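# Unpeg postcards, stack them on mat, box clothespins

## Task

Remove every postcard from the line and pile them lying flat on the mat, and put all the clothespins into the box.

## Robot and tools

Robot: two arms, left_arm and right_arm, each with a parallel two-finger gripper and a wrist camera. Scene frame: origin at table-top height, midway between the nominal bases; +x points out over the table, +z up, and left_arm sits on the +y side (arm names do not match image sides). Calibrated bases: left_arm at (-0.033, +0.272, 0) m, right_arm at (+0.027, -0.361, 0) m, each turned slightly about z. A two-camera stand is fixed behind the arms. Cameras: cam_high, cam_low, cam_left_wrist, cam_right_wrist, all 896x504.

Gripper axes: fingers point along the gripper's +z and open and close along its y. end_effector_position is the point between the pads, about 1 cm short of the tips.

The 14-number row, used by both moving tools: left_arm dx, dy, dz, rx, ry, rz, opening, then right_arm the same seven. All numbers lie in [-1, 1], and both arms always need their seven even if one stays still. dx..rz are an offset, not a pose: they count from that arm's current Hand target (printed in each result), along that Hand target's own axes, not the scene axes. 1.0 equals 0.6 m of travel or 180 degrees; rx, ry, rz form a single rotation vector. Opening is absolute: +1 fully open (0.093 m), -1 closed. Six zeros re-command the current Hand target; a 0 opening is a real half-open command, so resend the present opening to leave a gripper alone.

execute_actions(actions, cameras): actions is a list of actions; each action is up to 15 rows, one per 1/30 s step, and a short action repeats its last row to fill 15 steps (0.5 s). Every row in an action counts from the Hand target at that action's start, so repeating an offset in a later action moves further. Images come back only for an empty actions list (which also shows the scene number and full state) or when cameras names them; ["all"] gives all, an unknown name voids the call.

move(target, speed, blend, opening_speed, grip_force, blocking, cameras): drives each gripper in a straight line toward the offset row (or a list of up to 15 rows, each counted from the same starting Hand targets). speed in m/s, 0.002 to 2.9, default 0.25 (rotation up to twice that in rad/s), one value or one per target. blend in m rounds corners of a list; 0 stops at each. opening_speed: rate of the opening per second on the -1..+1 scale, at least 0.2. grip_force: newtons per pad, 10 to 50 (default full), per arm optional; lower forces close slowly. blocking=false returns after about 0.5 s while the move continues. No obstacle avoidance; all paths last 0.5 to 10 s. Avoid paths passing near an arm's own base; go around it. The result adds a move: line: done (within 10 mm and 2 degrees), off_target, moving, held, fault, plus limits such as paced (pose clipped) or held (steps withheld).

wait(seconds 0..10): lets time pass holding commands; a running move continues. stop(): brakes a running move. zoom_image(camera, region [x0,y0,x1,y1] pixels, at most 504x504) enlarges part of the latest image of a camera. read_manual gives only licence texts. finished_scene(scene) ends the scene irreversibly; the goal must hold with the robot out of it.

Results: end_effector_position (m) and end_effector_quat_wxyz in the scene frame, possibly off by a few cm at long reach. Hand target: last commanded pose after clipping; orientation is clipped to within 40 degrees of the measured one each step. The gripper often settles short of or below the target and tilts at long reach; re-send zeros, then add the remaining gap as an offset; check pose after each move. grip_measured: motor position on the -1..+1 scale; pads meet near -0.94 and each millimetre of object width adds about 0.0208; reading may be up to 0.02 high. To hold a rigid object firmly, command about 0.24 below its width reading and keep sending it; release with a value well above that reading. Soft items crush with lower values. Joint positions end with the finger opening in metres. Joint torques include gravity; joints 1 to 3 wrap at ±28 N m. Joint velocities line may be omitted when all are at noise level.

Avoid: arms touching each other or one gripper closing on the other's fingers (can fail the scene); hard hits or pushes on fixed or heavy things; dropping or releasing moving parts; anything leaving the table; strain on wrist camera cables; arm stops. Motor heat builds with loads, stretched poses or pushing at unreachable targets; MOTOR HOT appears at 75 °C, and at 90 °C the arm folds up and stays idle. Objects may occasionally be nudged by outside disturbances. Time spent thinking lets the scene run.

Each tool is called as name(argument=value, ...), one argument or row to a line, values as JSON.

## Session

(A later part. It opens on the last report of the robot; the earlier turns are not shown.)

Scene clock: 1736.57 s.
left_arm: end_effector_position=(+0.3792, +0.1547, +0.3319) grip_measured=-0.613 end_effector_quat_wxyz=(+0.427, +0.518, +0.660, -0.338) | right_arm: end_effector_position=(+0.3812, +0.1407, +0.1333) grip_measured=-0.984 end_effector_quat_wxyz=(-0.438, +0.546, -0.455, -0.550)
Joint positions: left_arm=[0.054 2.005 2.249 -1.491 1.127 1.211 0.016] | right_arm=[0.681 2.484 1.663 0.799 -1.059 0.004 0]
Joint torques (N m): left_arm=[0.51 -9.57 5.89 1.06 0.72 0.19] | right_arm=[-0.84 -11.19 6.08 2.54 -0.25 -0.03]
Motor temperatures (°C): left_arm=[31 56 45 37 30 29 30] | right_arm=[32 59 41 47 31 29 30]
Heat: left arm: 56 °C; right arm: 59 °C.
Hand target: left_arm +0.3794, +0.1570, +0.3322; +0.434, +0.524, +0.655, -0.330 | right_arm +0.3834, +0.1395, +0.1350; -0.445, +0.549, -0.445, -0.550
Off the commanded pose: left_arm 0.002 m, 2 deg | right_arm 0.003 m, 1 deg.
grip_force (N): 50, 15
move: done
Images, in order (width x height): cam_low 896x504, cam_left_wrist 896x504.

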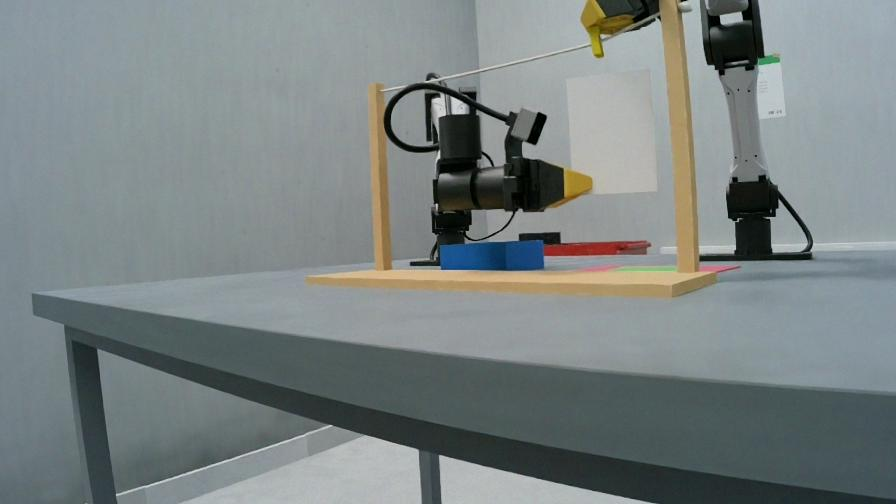

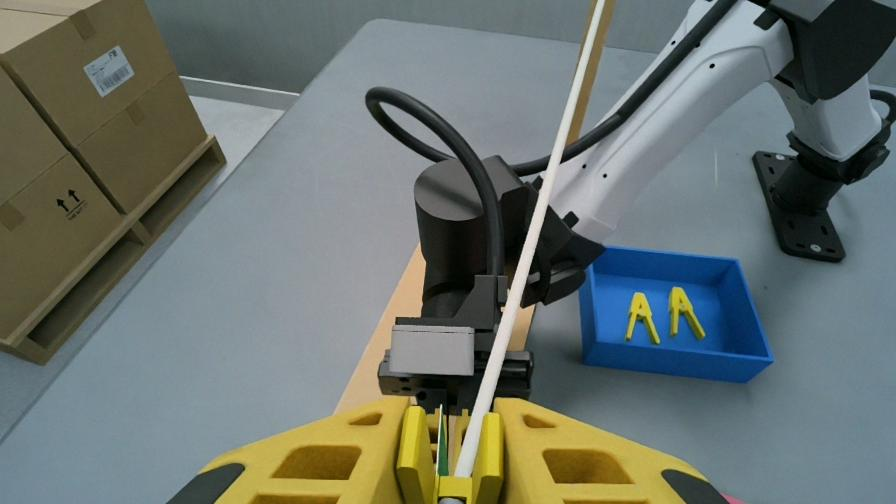

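move(
  target=[0,0,0,0,0,0,-0.62,0,0.195,-0.0088,0.0778,0,0,-1],
  speed=0.1,
  cameras=["all"],
)

Scene clock: 1767.57 s.
left_arm: end_effector_position=(+0.3792, +0.1547, +0.3319) grip_measured=-0.613 end_effector_quat_wxyz=(+0.427, +0.518, +0.660, -0.338) | right_arm: end_effector_position=(+0.2688, +0.1112, +0.1160) grip_measured=-0.984 end_effector_quat_wxyz=(+0.485, -0.497, +0.523, +0.494)
Joint positions: left_arm=[0.054 2.005 2.249 -1.491 1.127 1.211 0.016] | right_arm=[0.871 2.161 0.966 1.143 -0.648 0.004 0]
Joint torques (N m): left_arm=[0.77 -9.25 5.75 1.08 0.74 0.16] | right_arm=[-0.13 -11.38 3.56 2.97 0.12 -0.01]
Motor temperatures (°C): left_arm=[31 56 44 37 30 29 31] | right_arm=[32 61 40 47 31 29 30]
Heat: left arm: 56 °C; right arm: 61 °C.
Hand target: left_arm +0.3794, +0.1570, +0.3322; +0.434, +0.524, +0.655, -0.330 | right_arm +0.2701, +0.1100, +0.1350; +0.509, -0.491, +0.509, +0.491
Off the commanded pose: left_arm 0.002 m, 2 deg | right_arm 0.019 m, 3 deg.
grip_force (N): 50, 15
move: off_target (right_arm)

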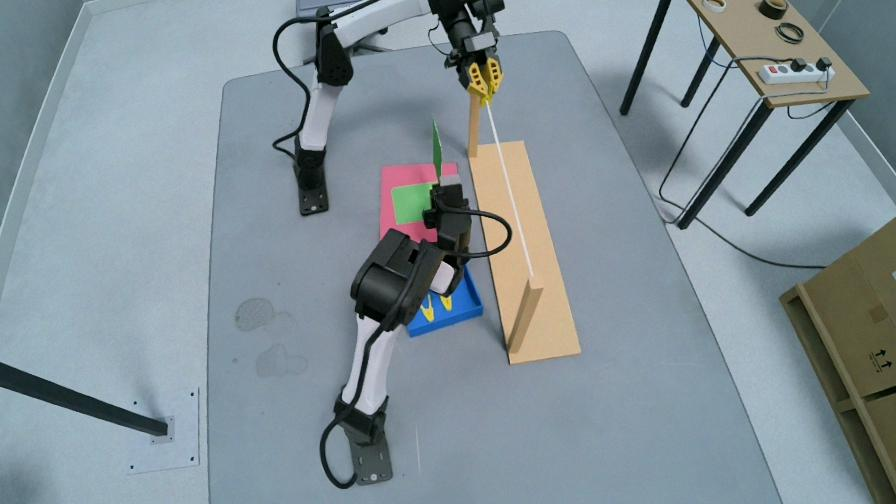

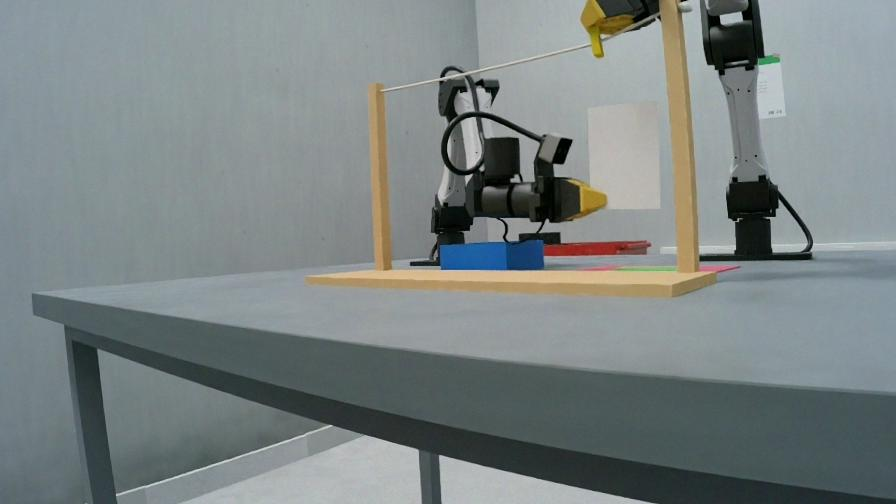

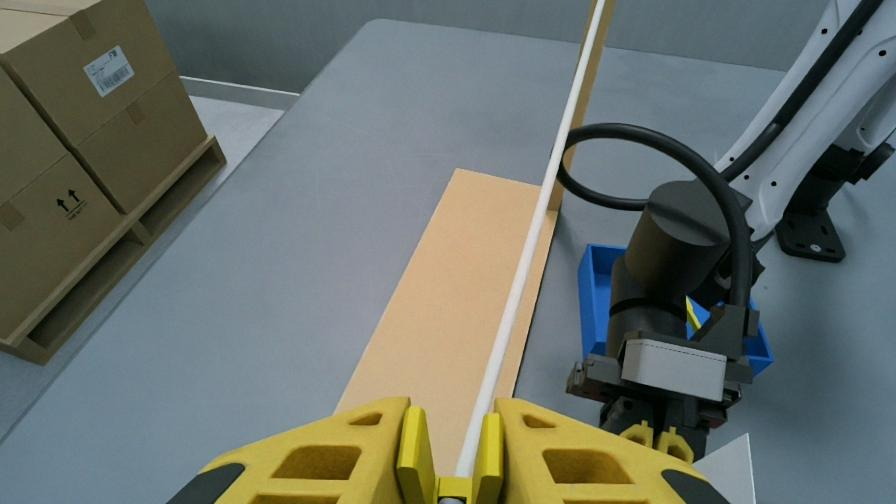

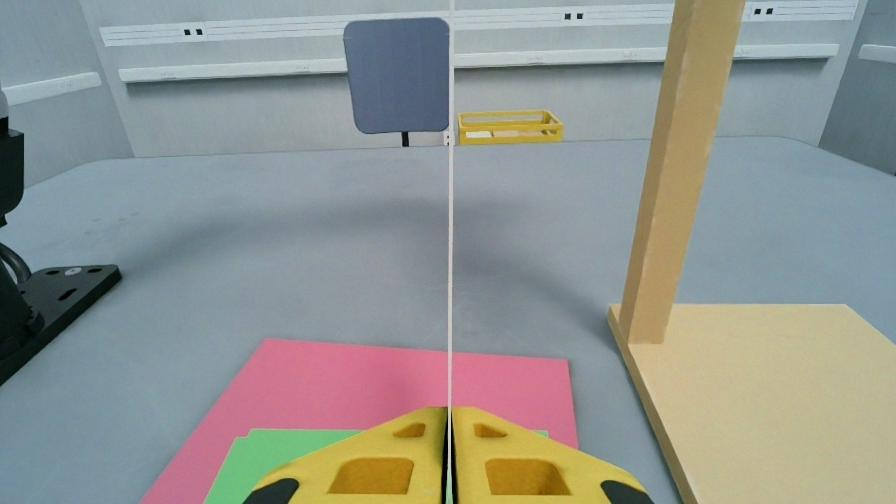

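move(
  target=[
    [-0.0679,-0.0063,-0.0324,0,-0.0667,0,-0.62,0,0,0,0,0,0,-1],
    [-0.0808,-0.1513,-0.1143,-0.0956,-0.0644,-0.0311,-0.62,0,0,0,0,0,0,-1],
  ],
  speed=[0.06,0.1],
  cameras=["all"],
)

Scene clock: 1792.23 s.
left_arm: end_effector_position=(+0.2794, +0.1750, +0.4025) grip_measured=-0.613 end_effector_quat_wxyz=(+0.552, +0.391, +0.671, -0.304) | right_arm: end_effector_position=(+0.2688, +0.1112, +0.1160) grip_measured=-0.984 end_effector_quat_wxyz=(+0.485, -0.497, +0.523, +0.494)
Joint positions: left_arm=[0.16 1.272 1.485 -0.766 1.167 0.54 0.016] | right_arm=[0.871 2.161 0.966 1.143 -0.648 0.004 0]
Joint torques (N m): left_arm=[0.88 -4.03 6.71 1.92 0.39 -0.18] | right_arm=[-0.13 -11.38 3.58 2.98 0.1 -0.01]
Motor temperatures (°C): left_arm=[31 56 44 37 30 29 31] | right_arm=[32 65 39 50 31 29 30]
Heat: left arm: 56 °C; right arm: 65 °C.
Hand target: left_arm +0.2795, +0.1772, +0.4022; +0.554, +0.385, +0.674, -0.300 | right_arm +0.2701, +0.1100, +0.1350; +0.509, -0.491, +0.509, +0.491
Off the commanded pose: left_arm 0.002 m, 1 deg | right_arm 0.019 m, 3 deg.
grip_force (N): 50, 15
move: off_target (right_arm)

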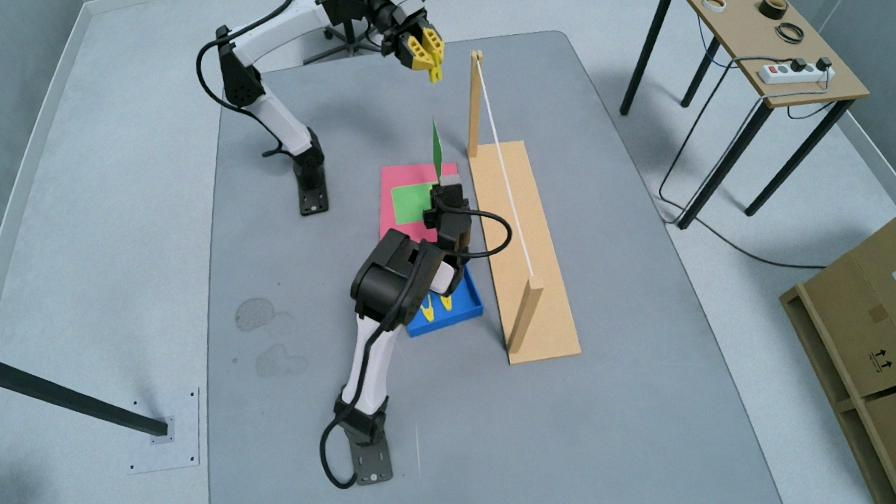

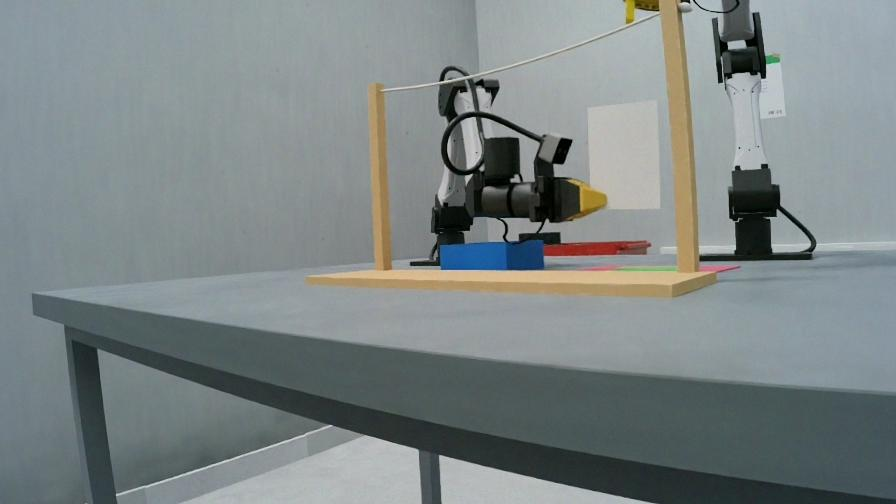

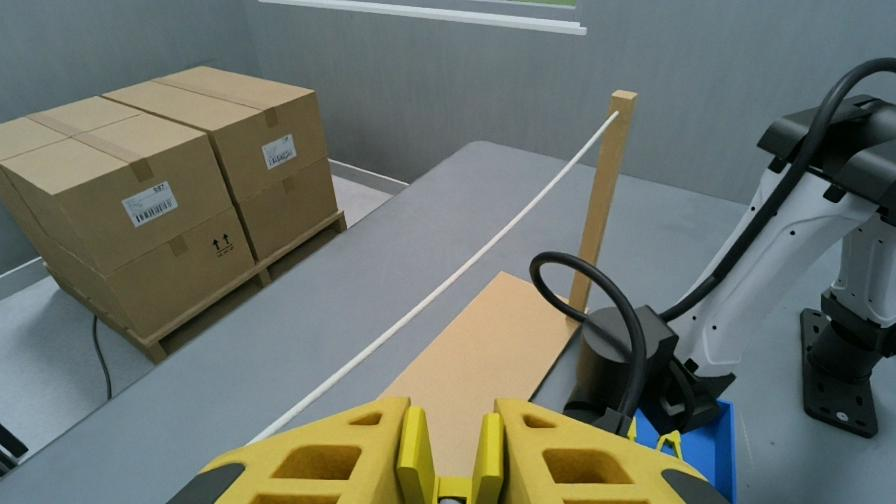

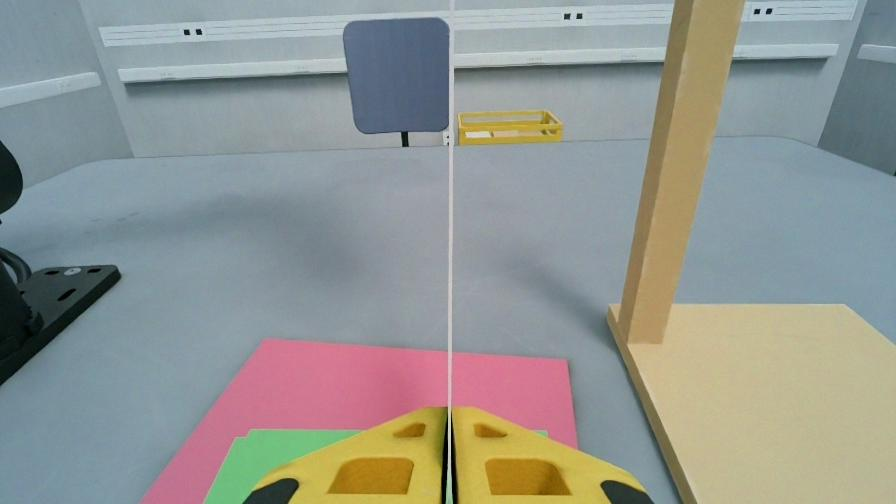

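move(
  target=[0.0918,-0.0188,-0.0173,0,0.2667,0,-0.62,-0.1,0.148,-0.0637,0.113,0.1051,0.4925,-1],
  speed=0.2,
  cameras=["all"],
)

Scene clock: 1855.90 s.
left_arm: end_effector_position=(+0.2656, +0.1899, +0.3460) grip_measured=-0.613 end_effector_quat_wxyz=(+0.301, +0.457, +0.831, -0.096) | right_arm: end_effector_position=(+0.1802, +0.0696, +0.1712) grip_measured=-0.984 end_effector_quat_wxyz=(+0.005, +0.029, +0.856, +0.517)
Joint positions: left_arm=[-0.07 1.523 2.016 -1.572 0.432 0.857 0.016] | right_arm=[1.058 1.564 0.957 0.08 -0.383 1.381 0]
Joint torques (N m): left_arm=[-0.21 -5.74 6.23 1.36 0.39 -0.17] | right_arm=[0.35 -8.05 8.35 2.6 -0.17 0]
Motor temperatures (°C): left_arm=[31 47 46 42 29 29 31] | right_arm=[31 65 37 52 31 29 30]
Heat: left arm: 47 °C; right arm: 65 °C.
Hand target: left_arm +0.2596, +0.1902, +0.3502; +0.232, +0.474, +0.841, -0.117 | right_arm +0.1800, +0.0749, +0.1951; +0.013, +0.022, +0.843, +0.537
Off the commanded pose: left_arm 0.007 m, 9 deg | right_arm 0.024 m, 3 deg.
joint sent to its limit (left arm) — joint 4 (wrist pitch), lower limit. The joint targets are off in orientation, not in position.
grip_force (N): 50, 15
move: off_target (left_arm, right_arm)

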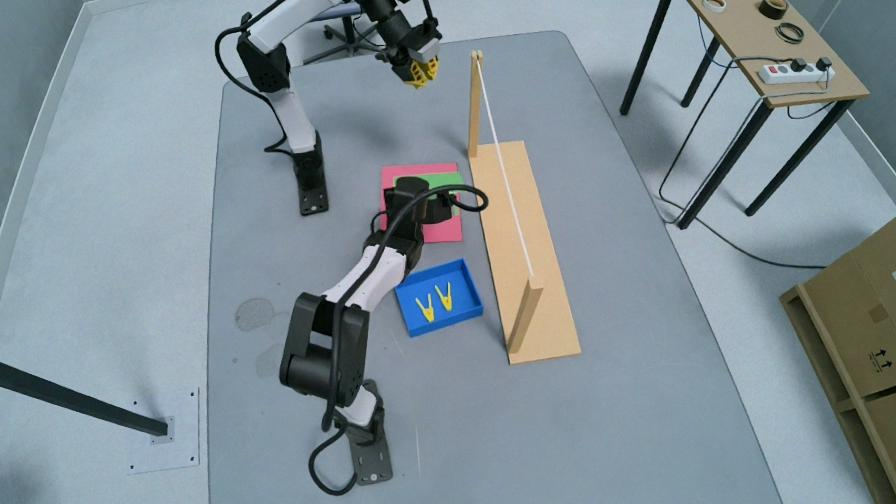

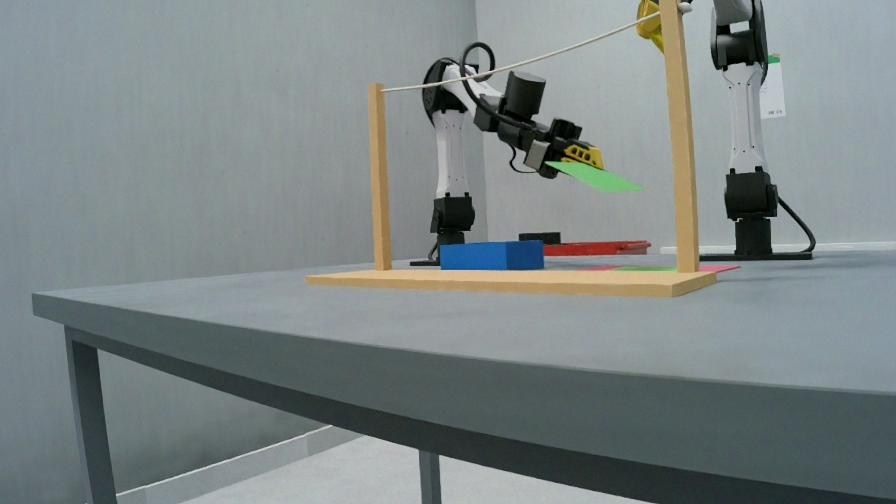

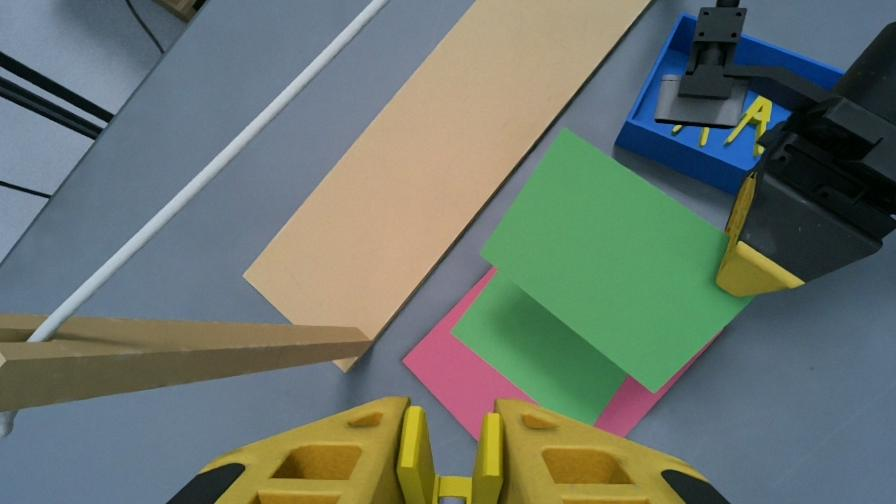

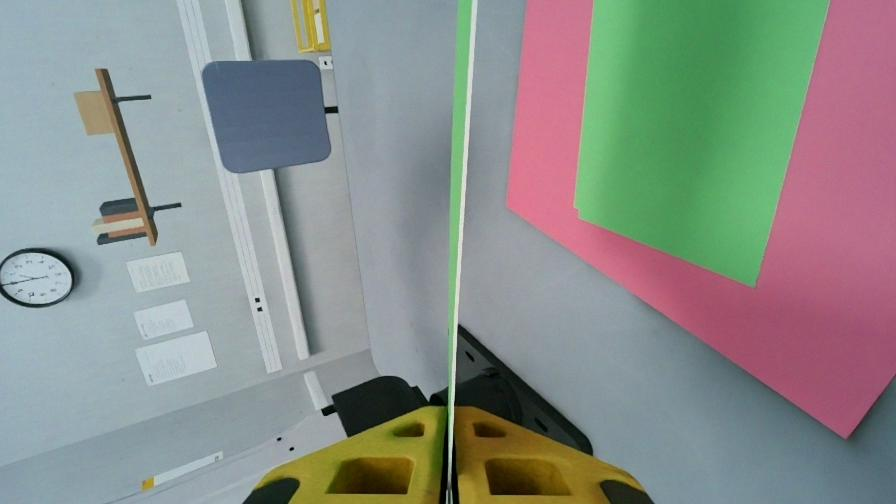

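move(
  target=[0,0,0,0,0,0,-0.62,0.0187,-0.1287,0.1382,0,0,0,-1],
  speed=0.1,
  cameras=["cam_left_wrist","cam_right_wrist","cam_high"],
)

zoom_image(
  camera="cam_left_wrist",
  region=[396, 160, 796, 460],
)

Scene clock: 1876.17 s.
left_arm: end_effector_position=(+0.2656, +0.1899, +0.3460) grip_measured=-0.613 end_effector_quat_wxyz=(+0.301, +0.457, +0.831, -0.096) | right_arm: end_effector_position=(+0.1697, +0.1175, +0.0912) grip_measured=-0.984 end_effector_quat_wxyz=(+0.004, +0.019, +0.845, +0.534)
Joint positions: left_arm=[-0.07 1.523 2.016 -1.572 0.432 0.857 0.016] | right_arm=[1.137 1.88 0.912 0.495 -0.332 1.421 0]
Joint torques (N m): left_arm=[-0.23 -5.68 6.39 1.42 0.32 -0.2] | right_arm=[0.23 -7.38 4.36 2.96 0.09 -0.03]
Motor temperatures (°C): left_arm=[31 47 45 41 29 29 31] | right_arm=[31 59 39 49 31 29 30]
Heat: left arm: 47 °C; right arm: 59 °C.
Hand target: left_arm +0.2596, +0.1902, +0.3502; +0.232, +0.474, +0.841, -0.117 | right_arm +0.1708, +0.1181, +0.0902; +0.014, +0.022, +0.843, +0.537
Off the commanded pose: left_arm 0.007 m, 9 deg | right_arm 0.002 m, 1 deg.
joint sent to its limit (left arm) — joint 4 (wrist pitch), lower limit. The joint targets are off in orientation, not in position.
grip_force (N): 50, 15
move: off_target (left_arm)
Images, in order (width x height): cam_high 896x504, cam_left_wrist 896x504, cam_right_wrist 896x504.

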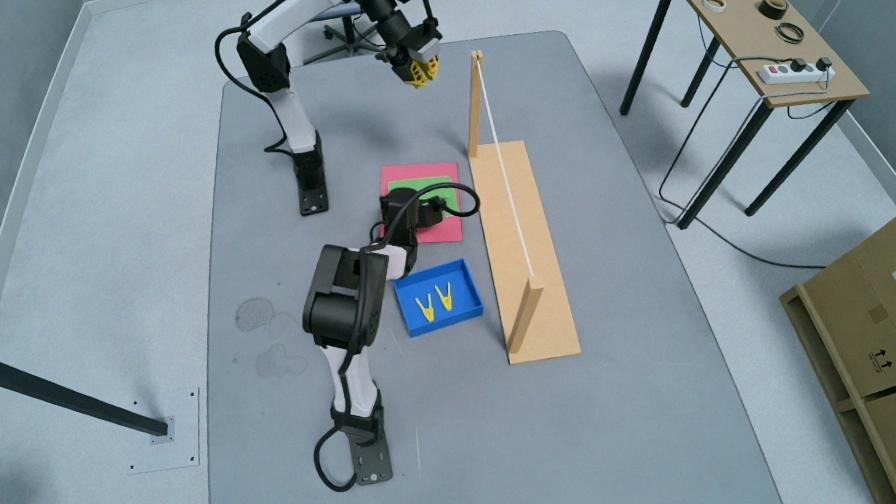

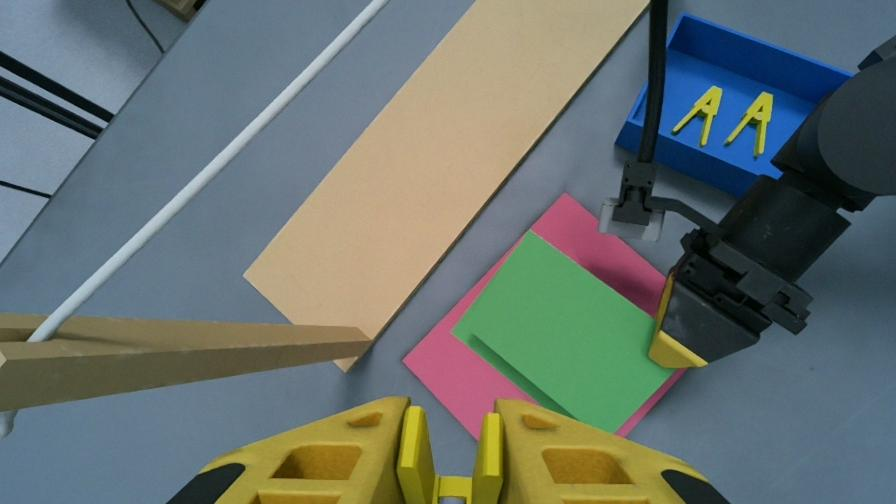

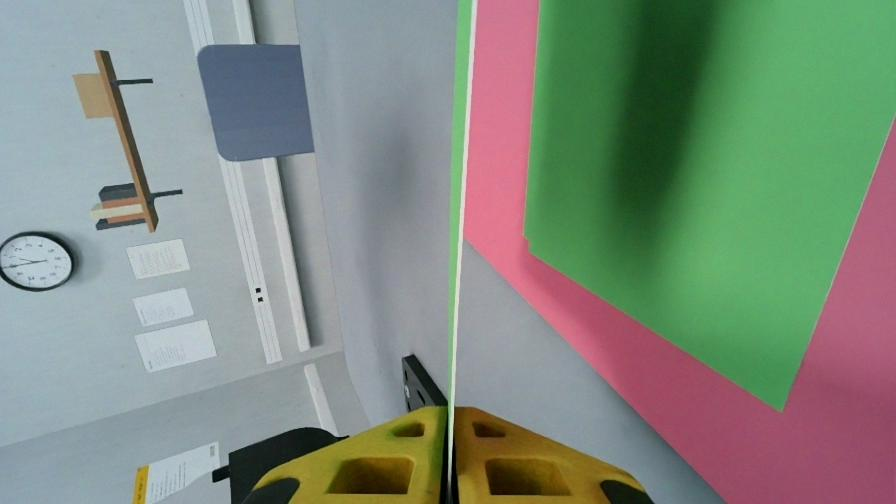

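Scaled by 1.260.

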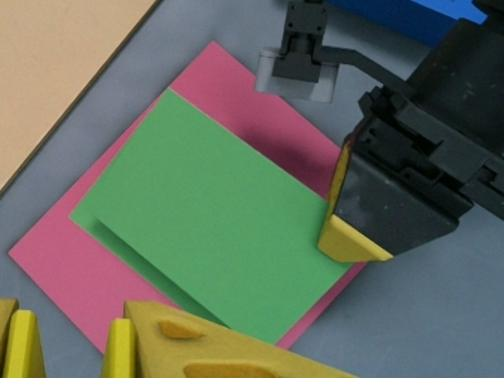

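zoom_image(
  camera="cam_left_wrist",
  region=[430, 220, 630, 440],
)

Scaled by 2.291.

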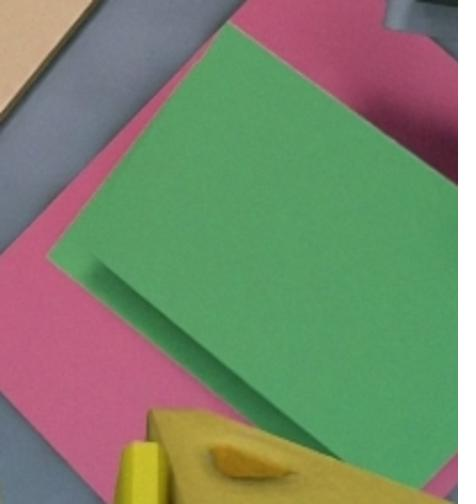

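zoom_image(
  camera="cam_left_wrist",
  region=[445, 220, 545, 350],
)

zoom_image(
  camera="cam_high",
  region=[370, 150, 480, 260],
)

Scaled by 3.877.

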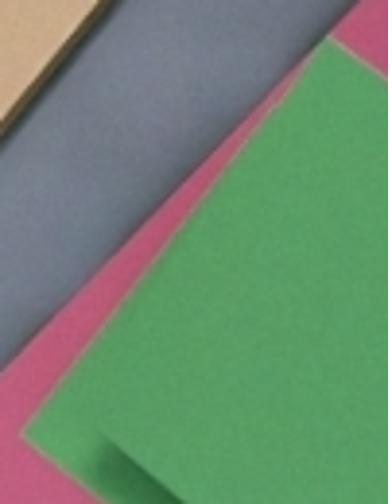

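Scaled by 4.582.

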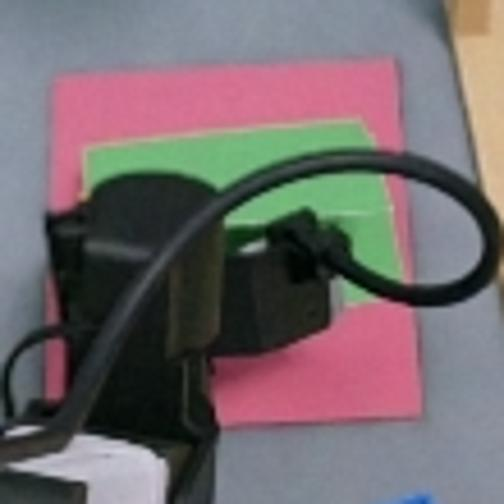

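move(
  target=[0,0,0,0,0,0,-0.62,-0.0189,-0.0288,0.0367,0,0,0,-1],
  speed=0.06,
  cameras=["cam_left_wrist","cam_high"],
)

zoom_image(
  camera="cam_left_wrist",
  region=[430, 220, 630, 440],
)

zoom_image(
  camera="cam_high",
  region=[370, 150, 480, 260],
)

Scene clock: 1987.90 s.
left_arm: end_effector_position=(+0.2656, +0.1899, +0.3460) grip_measured=-0.613 end_effector_quat_wxyz=(+0.301, +0.457, +0.831, -0.096) | right_arm: end_effector_position=(+0.1744, +0.1214, +0.0549) grip_measured=-0.984 end_effector_quat_wxyz=(+0.000, +0.025, +0.853, +0.521)
Joint positions: left_arm=[-0.07 1.523 2.016 -1.572 0.432 0.857 0.016] | right_arm=[1.132 1.992 0.918 0.569 -0.333 1.421 0]
Joint torques (N m): left_arm=[-0.14 -5.63 6.39 1.33 0.26 -0.14] | right_arm=[-0.91 -7.49 6.74 2.93 -0.1 -0.13]
Motor temperatures (°C): left_arm=[31 46 43 40 29 29 31] | right_arm=[31 55 36 53 31 29 30]
Heat: left arm: 46 °C; right arm: 55 °C.
Hand target: left_arm +0.2596, +0.1902, +0.3502; +0.232, +0.474, +0.841, -0.117 | right_arm +0.1828, +0.1301, +0.0651; +0.013, +0.022, +0.843, +0.537
Off the commanded pose: left_arm 0.007 m, 9 deg | right_arm 0.016 m, 3 deg.
joint sent to its limit (left arm) — joint 4 (wrist pitch), lower limit. The joint targets are off in orientation, not in position.
grip_force (N): 50, 15
move: off_target (left_arm, right_arm)
Images, in order (width x height): cam_high 896x504, cam_left_wrist 896x504.

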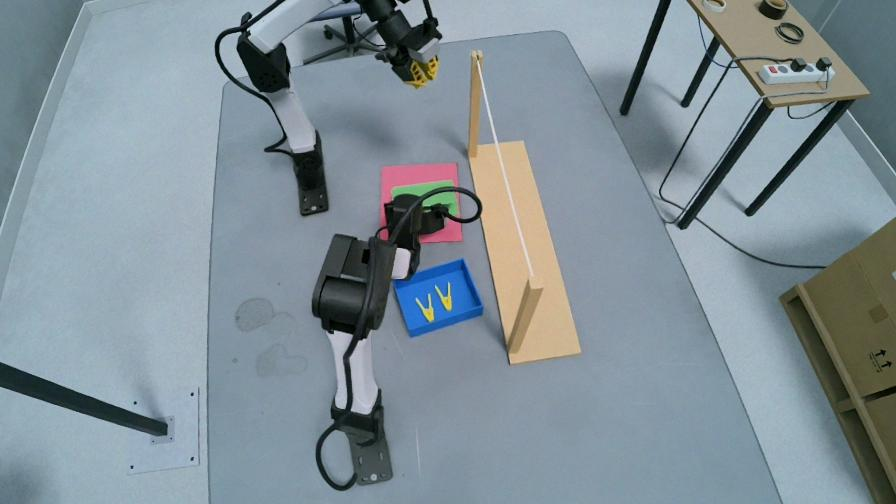

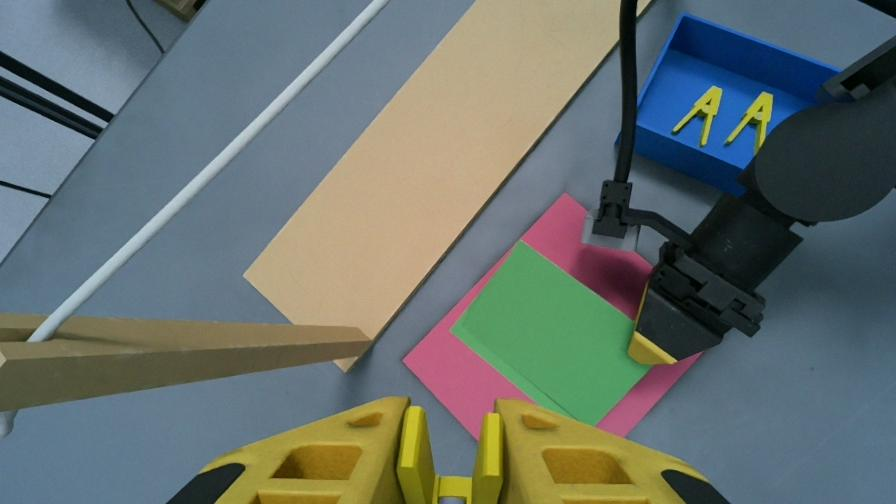

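Scaled by 2.291.

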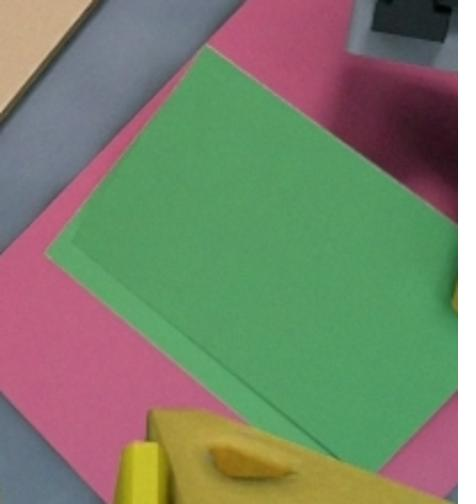

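Scaled by 4.582.

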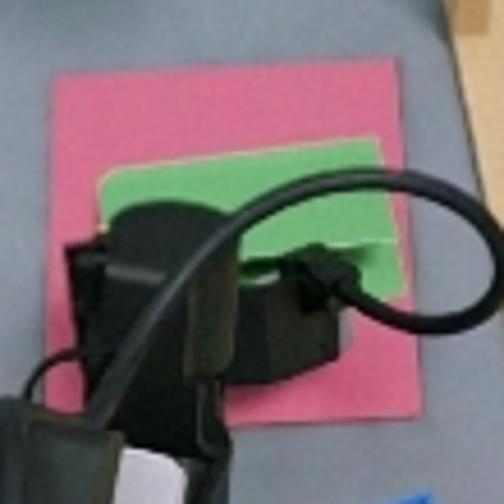

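move(
  target=[0,0,0,0,0,0,-0.62,-0.0107,0.011,0.0158,0,0,0,-1],
  speed=0.05,
  cameras=["cam_left_wrist","cam_high"],
)

zoom_image(
  camera="cam_left_wrist",
  region=[430, 220, 630, 440],
)

Scene clock: 2014.03 s.
left_arm: end_effector_position=(+0.2656, +0.1899, +0.3460) grip_measured=-0.613 end_effector_quat_wxyz=(+0.301, +0.457, +0.831, -0.096) | right_arm: end_effector_position=(+0.1830, +0.1349, +0.0606) grip_measured=-0.984 end_effector_quat_wxyz=(+0.004, +0.025, +0.849, +0.529)
Joint positions: left_arm=[-0.07 1.523 2.016 -1.572 0.432 0.857 0.016] | right_arm=[1.127 2.024 0.981 0.557 -0.333 1.421 0]
Joint torques (N m): left_arm=[0.13 -5.42 6.23 1.41 0.31 -0.25] | right_arm=[-0.91 -7.83 6.89 2.71 -0.14 -0.15]
Motor temperatures (°C): left_arm=[31 45 43 40 29 29 31] | right_arm=[31 55 38 50 31 29 30]
Heat: left arm: 45 °C; right arm: 55 °C.
Hand target: left_arm +0.2596, +0.1902, +0.3502; +0.232, +0.474, +0.841, -0.117 | right_arm +0.1897, +0.1411, +0.0671; +0.013, +0.022, +0.843, +0.537
Off the commanded pose: left_arm 0.007 m, 9 deg | right_arm 0.011 m, 2 deg.
joint sent to its limit (left arm) — joint 4 (wrist pitch), lower limit. The joint targets are off in orientation, not in position.
grip_force (N): 50, 15
move: off_target (left_arm, right_arm)
Images, in order (width x height): cam_high 896x504, cam_left_wrist 896x504.

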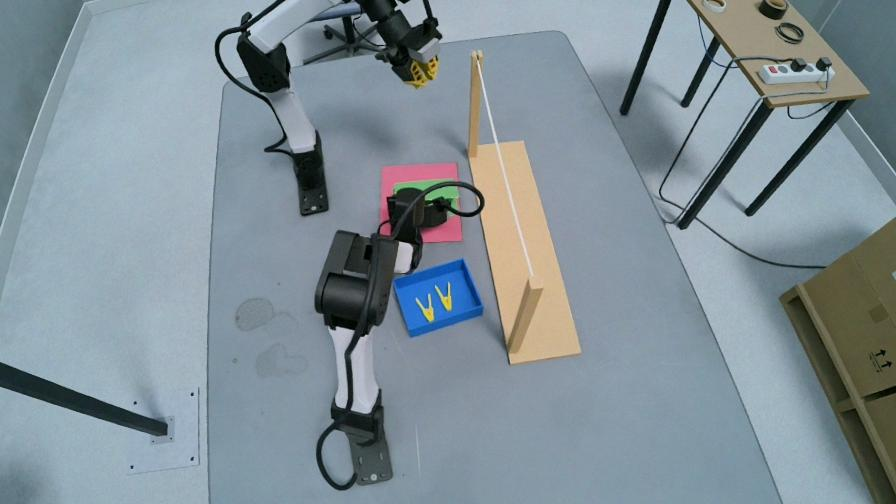

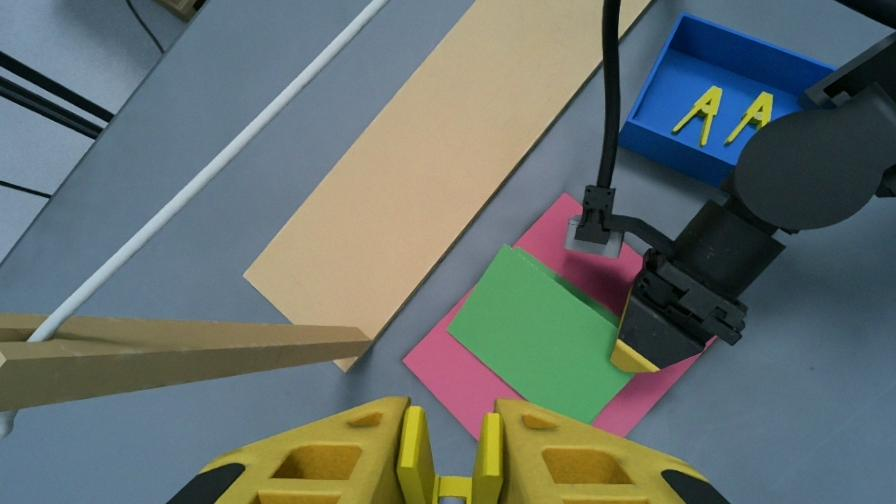

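Scaled by 2.291.

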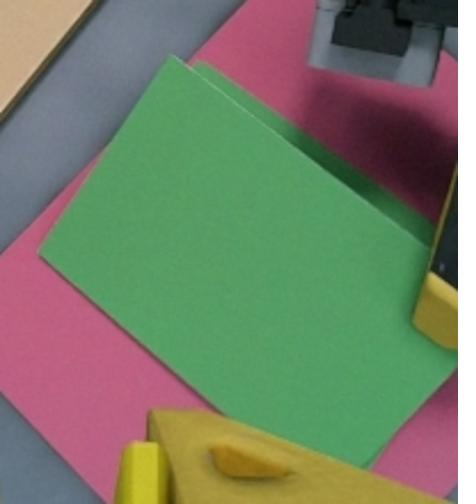

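move(
  target=[0,0,0,0,0,0,-0.62,0,-0.0272,0.0127,0,0,0,-1],
  speed=0.04,
  cameras=["cam_left_wrist","cam_high"],
)

zoom_image(
  camera="cam_left_wrist",
  region=[430, 220, 630, 440],
)

Scene clock: 2026.33 s.
left_arm: end_effector_position=(+0.2656, +0.1899, +0.3460) grip_measured=-0.613 end_effector_quat_wxyz=(+0.301, +0.457, +0.831, -0.096) | right_arm: end_effector_position=(+0.1844, +0.1382, +0.0484) grip_measured=-0.984 end_effector_quat_wxyz=(+0.006, +0.024, +0.846, +0.533)
Joint positions: left_arm=[-0.07 1.523 2.016 -1.572 0.432 0.857 0.016] | right_arm=[1.127 2.073 0.981 0.618 -0.333 1.421 0]
Joint torques (N m): left_arm=[-0.17 -5.6 6.48 1.37 0.3 -0.25] | right_arm=[-0.9 -7.73 5.68 2.77 -0.14 -0.16]
Heat: left arm: 45 °C; right arm: 54 °C.
Hand target: left_arm +0.2596, +0.1902, +0.3502; +0.232, +0.474, +0.841, -0.117 | right_arm +0.1897, +0.1412, +0.0491; +0.013, +0.022, +0.843, +0.537
Off the commanded pose: left_arm 0.007 m, 9 deg | right_arm 0.006 m, 1 deg.
joint sent to its limit (left arm) — joint 4 (wrist pitch), lower limit. The joint targets are off in orientation, not in position.
grip_force (N): 50, 15
move: off_target (left_arm)
Images, in order (width x height): cam_high 896x504, cam_left_wrist 896x504.

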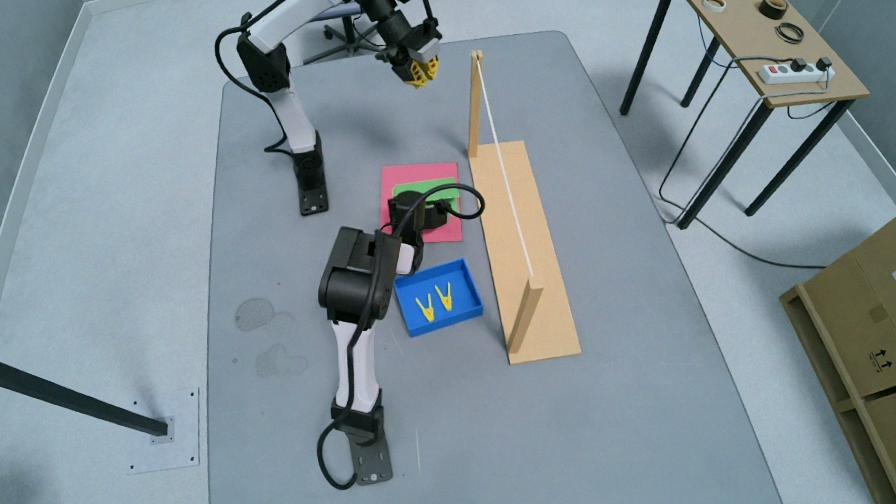

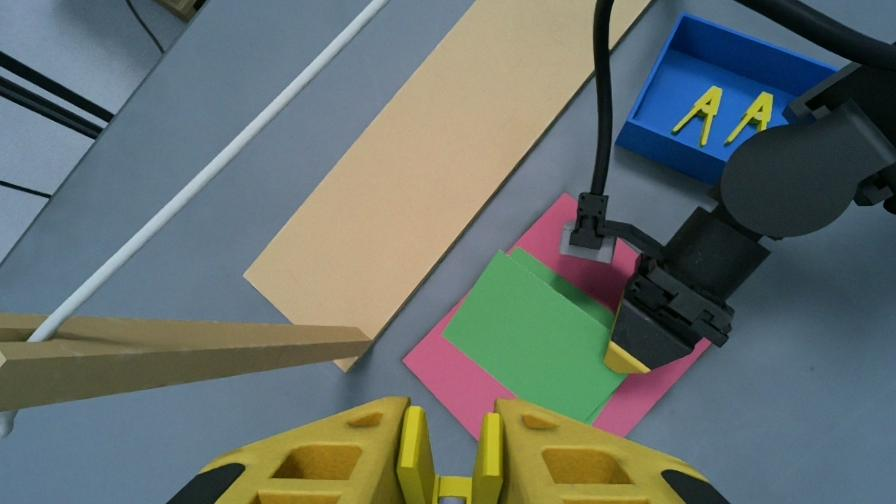

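Scaled by 2.291.

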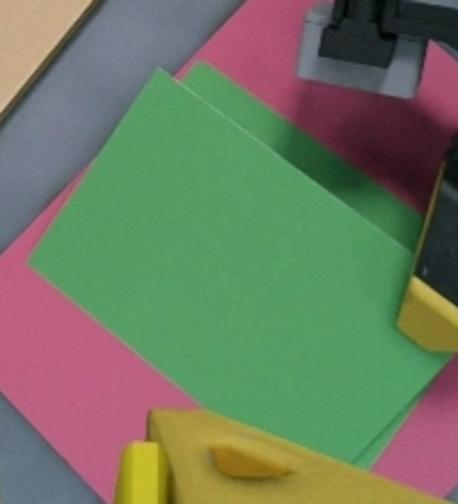

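move(
  target=[0,0,0,0,0,0,-0.62,0.0108,-0.0157,-0.0098,0,0,0,-1],
  speed=0.04,
  cameras=["cam_left_wrist"],
)

zoom_image(
  camera="cam_left_wrist",
  region=[430, 220, 630, 440],
)

Scene clock: 2035.90 s.
left_arm: end_effector_position=(+0.2656, +0.1899, +0.3460) grip_measured=-0.613 end_effector_quat_wxyz=(+0.301, +0.457, +0.831, -0.096) | right_arm: end_effector_position=(+0.1829, +0.1347, +0.0471) grip_measured=-0.984 end_effector_quat_wxyz=(+0.009, +0.022, +0.842, +0.539)
Joint positions: left_arm=[-0.07 1.523 2.016 -1.572 0.432 0.857 0.016] | right_arm=[1.127 2.073 0.952 0.664 -0.333 1.421 0]
Joint torques (N m): left_arm=[-0.34 -5.41 6.45 1.42 0.31 -0.16] | right_arm=[-0.17 -8.35 3.6 2.79 -0.07 -0.12]
Motor temperatures (°C): left_arm=[31 45 43 40 29 29 31] | right_arm=[31 55 39 50 31 29 30]
Heat: left arm: 45 °C; right arm: 55 °C.
Hand target: left_arm +0.2596, +0.1902, +0.3502; +0.232, +0.474, +0.841, -0.117 | right_arm +0.1828, +0.1323, +0.0432; +0.013, +0.022, +0.843, +0.537
Off the commanded pose: left_arm 0.007 m, 9 deg | right_arm 0.005 m, 1 deg.
joint sent to its limit (left arm) — joint 4 (wrist pitch), lower limit. The joint targets are off in orientation, not in position.
grip_force (N): 50, 15
move: off_target (left_arm)
Images, in order (width x height): cam_left_wrist 896x504.

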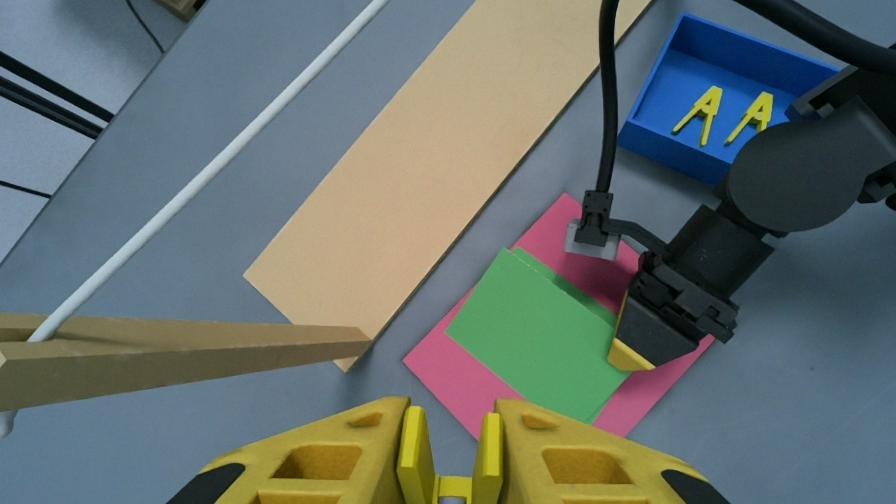

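Scaled by 2.291.

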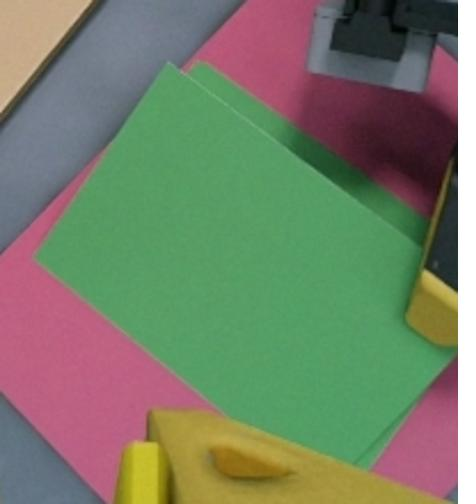

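move(
  target=[0,0,0,0,0,0,-0.62,0.0062,-0.0188,-0.0008,0,0,0,-1],
  speed=0.04,
  cameras=["cam_left_wrist","cam_low"],
)

zoom_image(
  camera="cam_left_wrist",
  region=[430, 220, 630, 440],
)

zoom_image(
  camera="cam_low",
  region=[540, 180, 760, 300],
)

Scene clock: 2048.07 s.
left_arm: end_effector_position=(+0.2656, +0.1899, +0.3460) grip_measured=-0.613 end_effector_quat_wxyz=(+0.301, +0.457, +0.831, -0.096) | right_arm: end_effector_position=(+0.1813, +0.1310, +0.0448) grip_measured=-0.984 end_effector_quat_wxyz=(+0.012, +0.020, +0.836, +0.548)
Joint positions: left_arm=[-0.07 1.523 2.016 -1.572 0.432 0.857 0.016] | right_arm=[1.127 2.08 0.919 0.725 -0.333 1.421 0]
Joint torques (N m): left_arm=[0.13 -5.64 6.53 1.33 0.3 -0.2] | right_arm=[0.27 -7.42 3.37 2.7 -0.02 -0.1]
Motor temperatures (°C): left_arm=[31 45 43 40 29 29 31] | right_arm=[31 55 38 50 31 29 30]
Heat: left arm: 45 °C; right arm: 55 °C.
Hand target: left_arm +0.2596, +0.1902, +0.3502; +0.232, +0.474, +0.841, -0.117 | right_arm +0.1788, +0.1273, +0.0331; +0.013, +0.022, +0.843, +0.537
Off the commanded pose: left_arm 0.007 m, 9 deg | right_arm 0.012 m, 1 deg.
joint sent to its limit (left arm) — joint 4 (wrist pitch), lower limit. The joint targets are off in orientation, not in position.
grip_force (N): 50, 15
move: off_target (left_arm, right_arm)
Images, in order (width x height): cam_low 896x504, cam_left_wrist 896x504.

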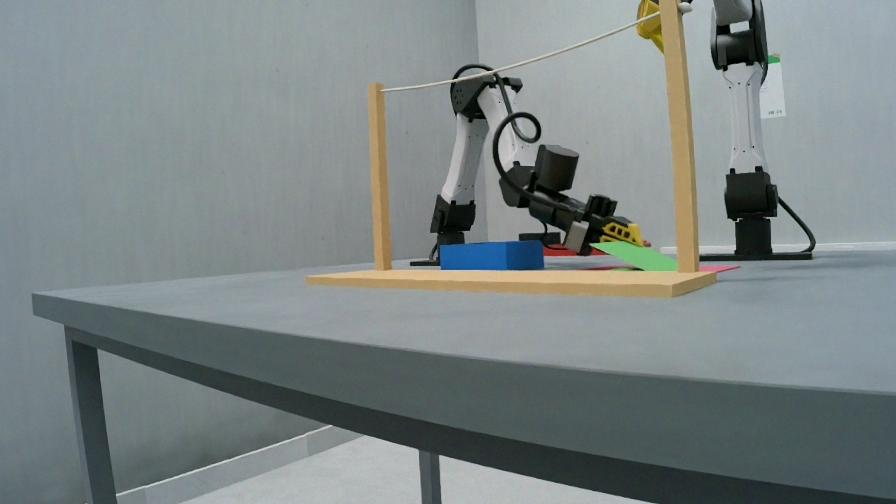

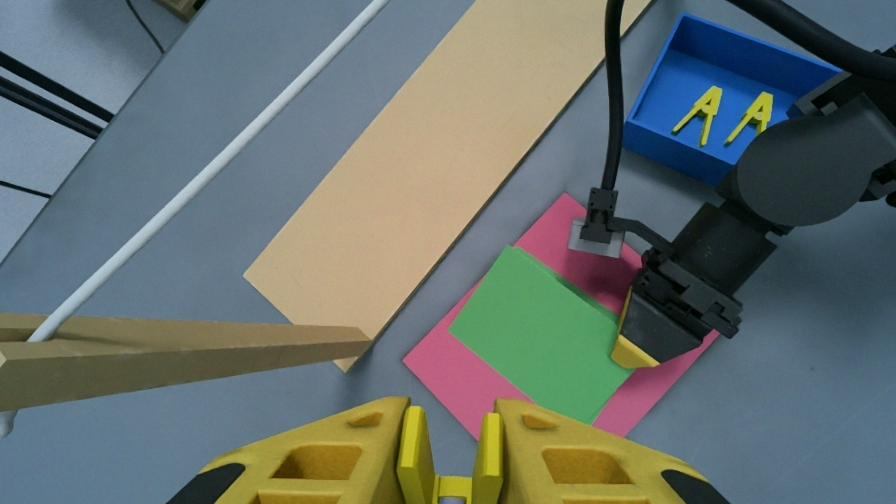

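Scaled by 2.291.

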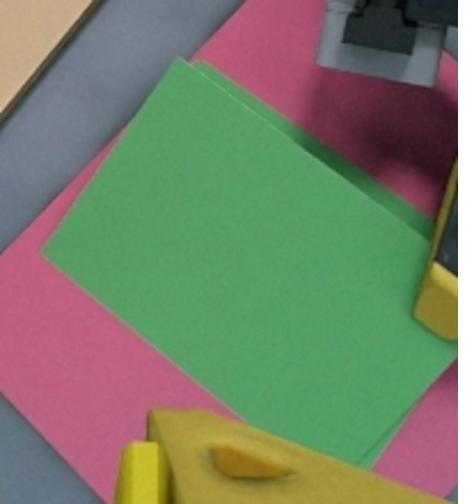

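Scaled by 2.291.

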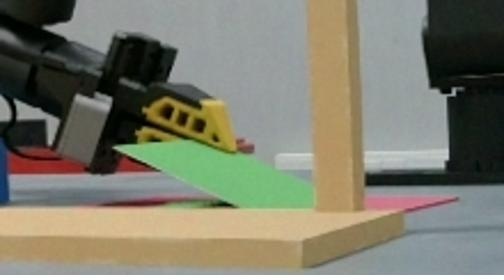

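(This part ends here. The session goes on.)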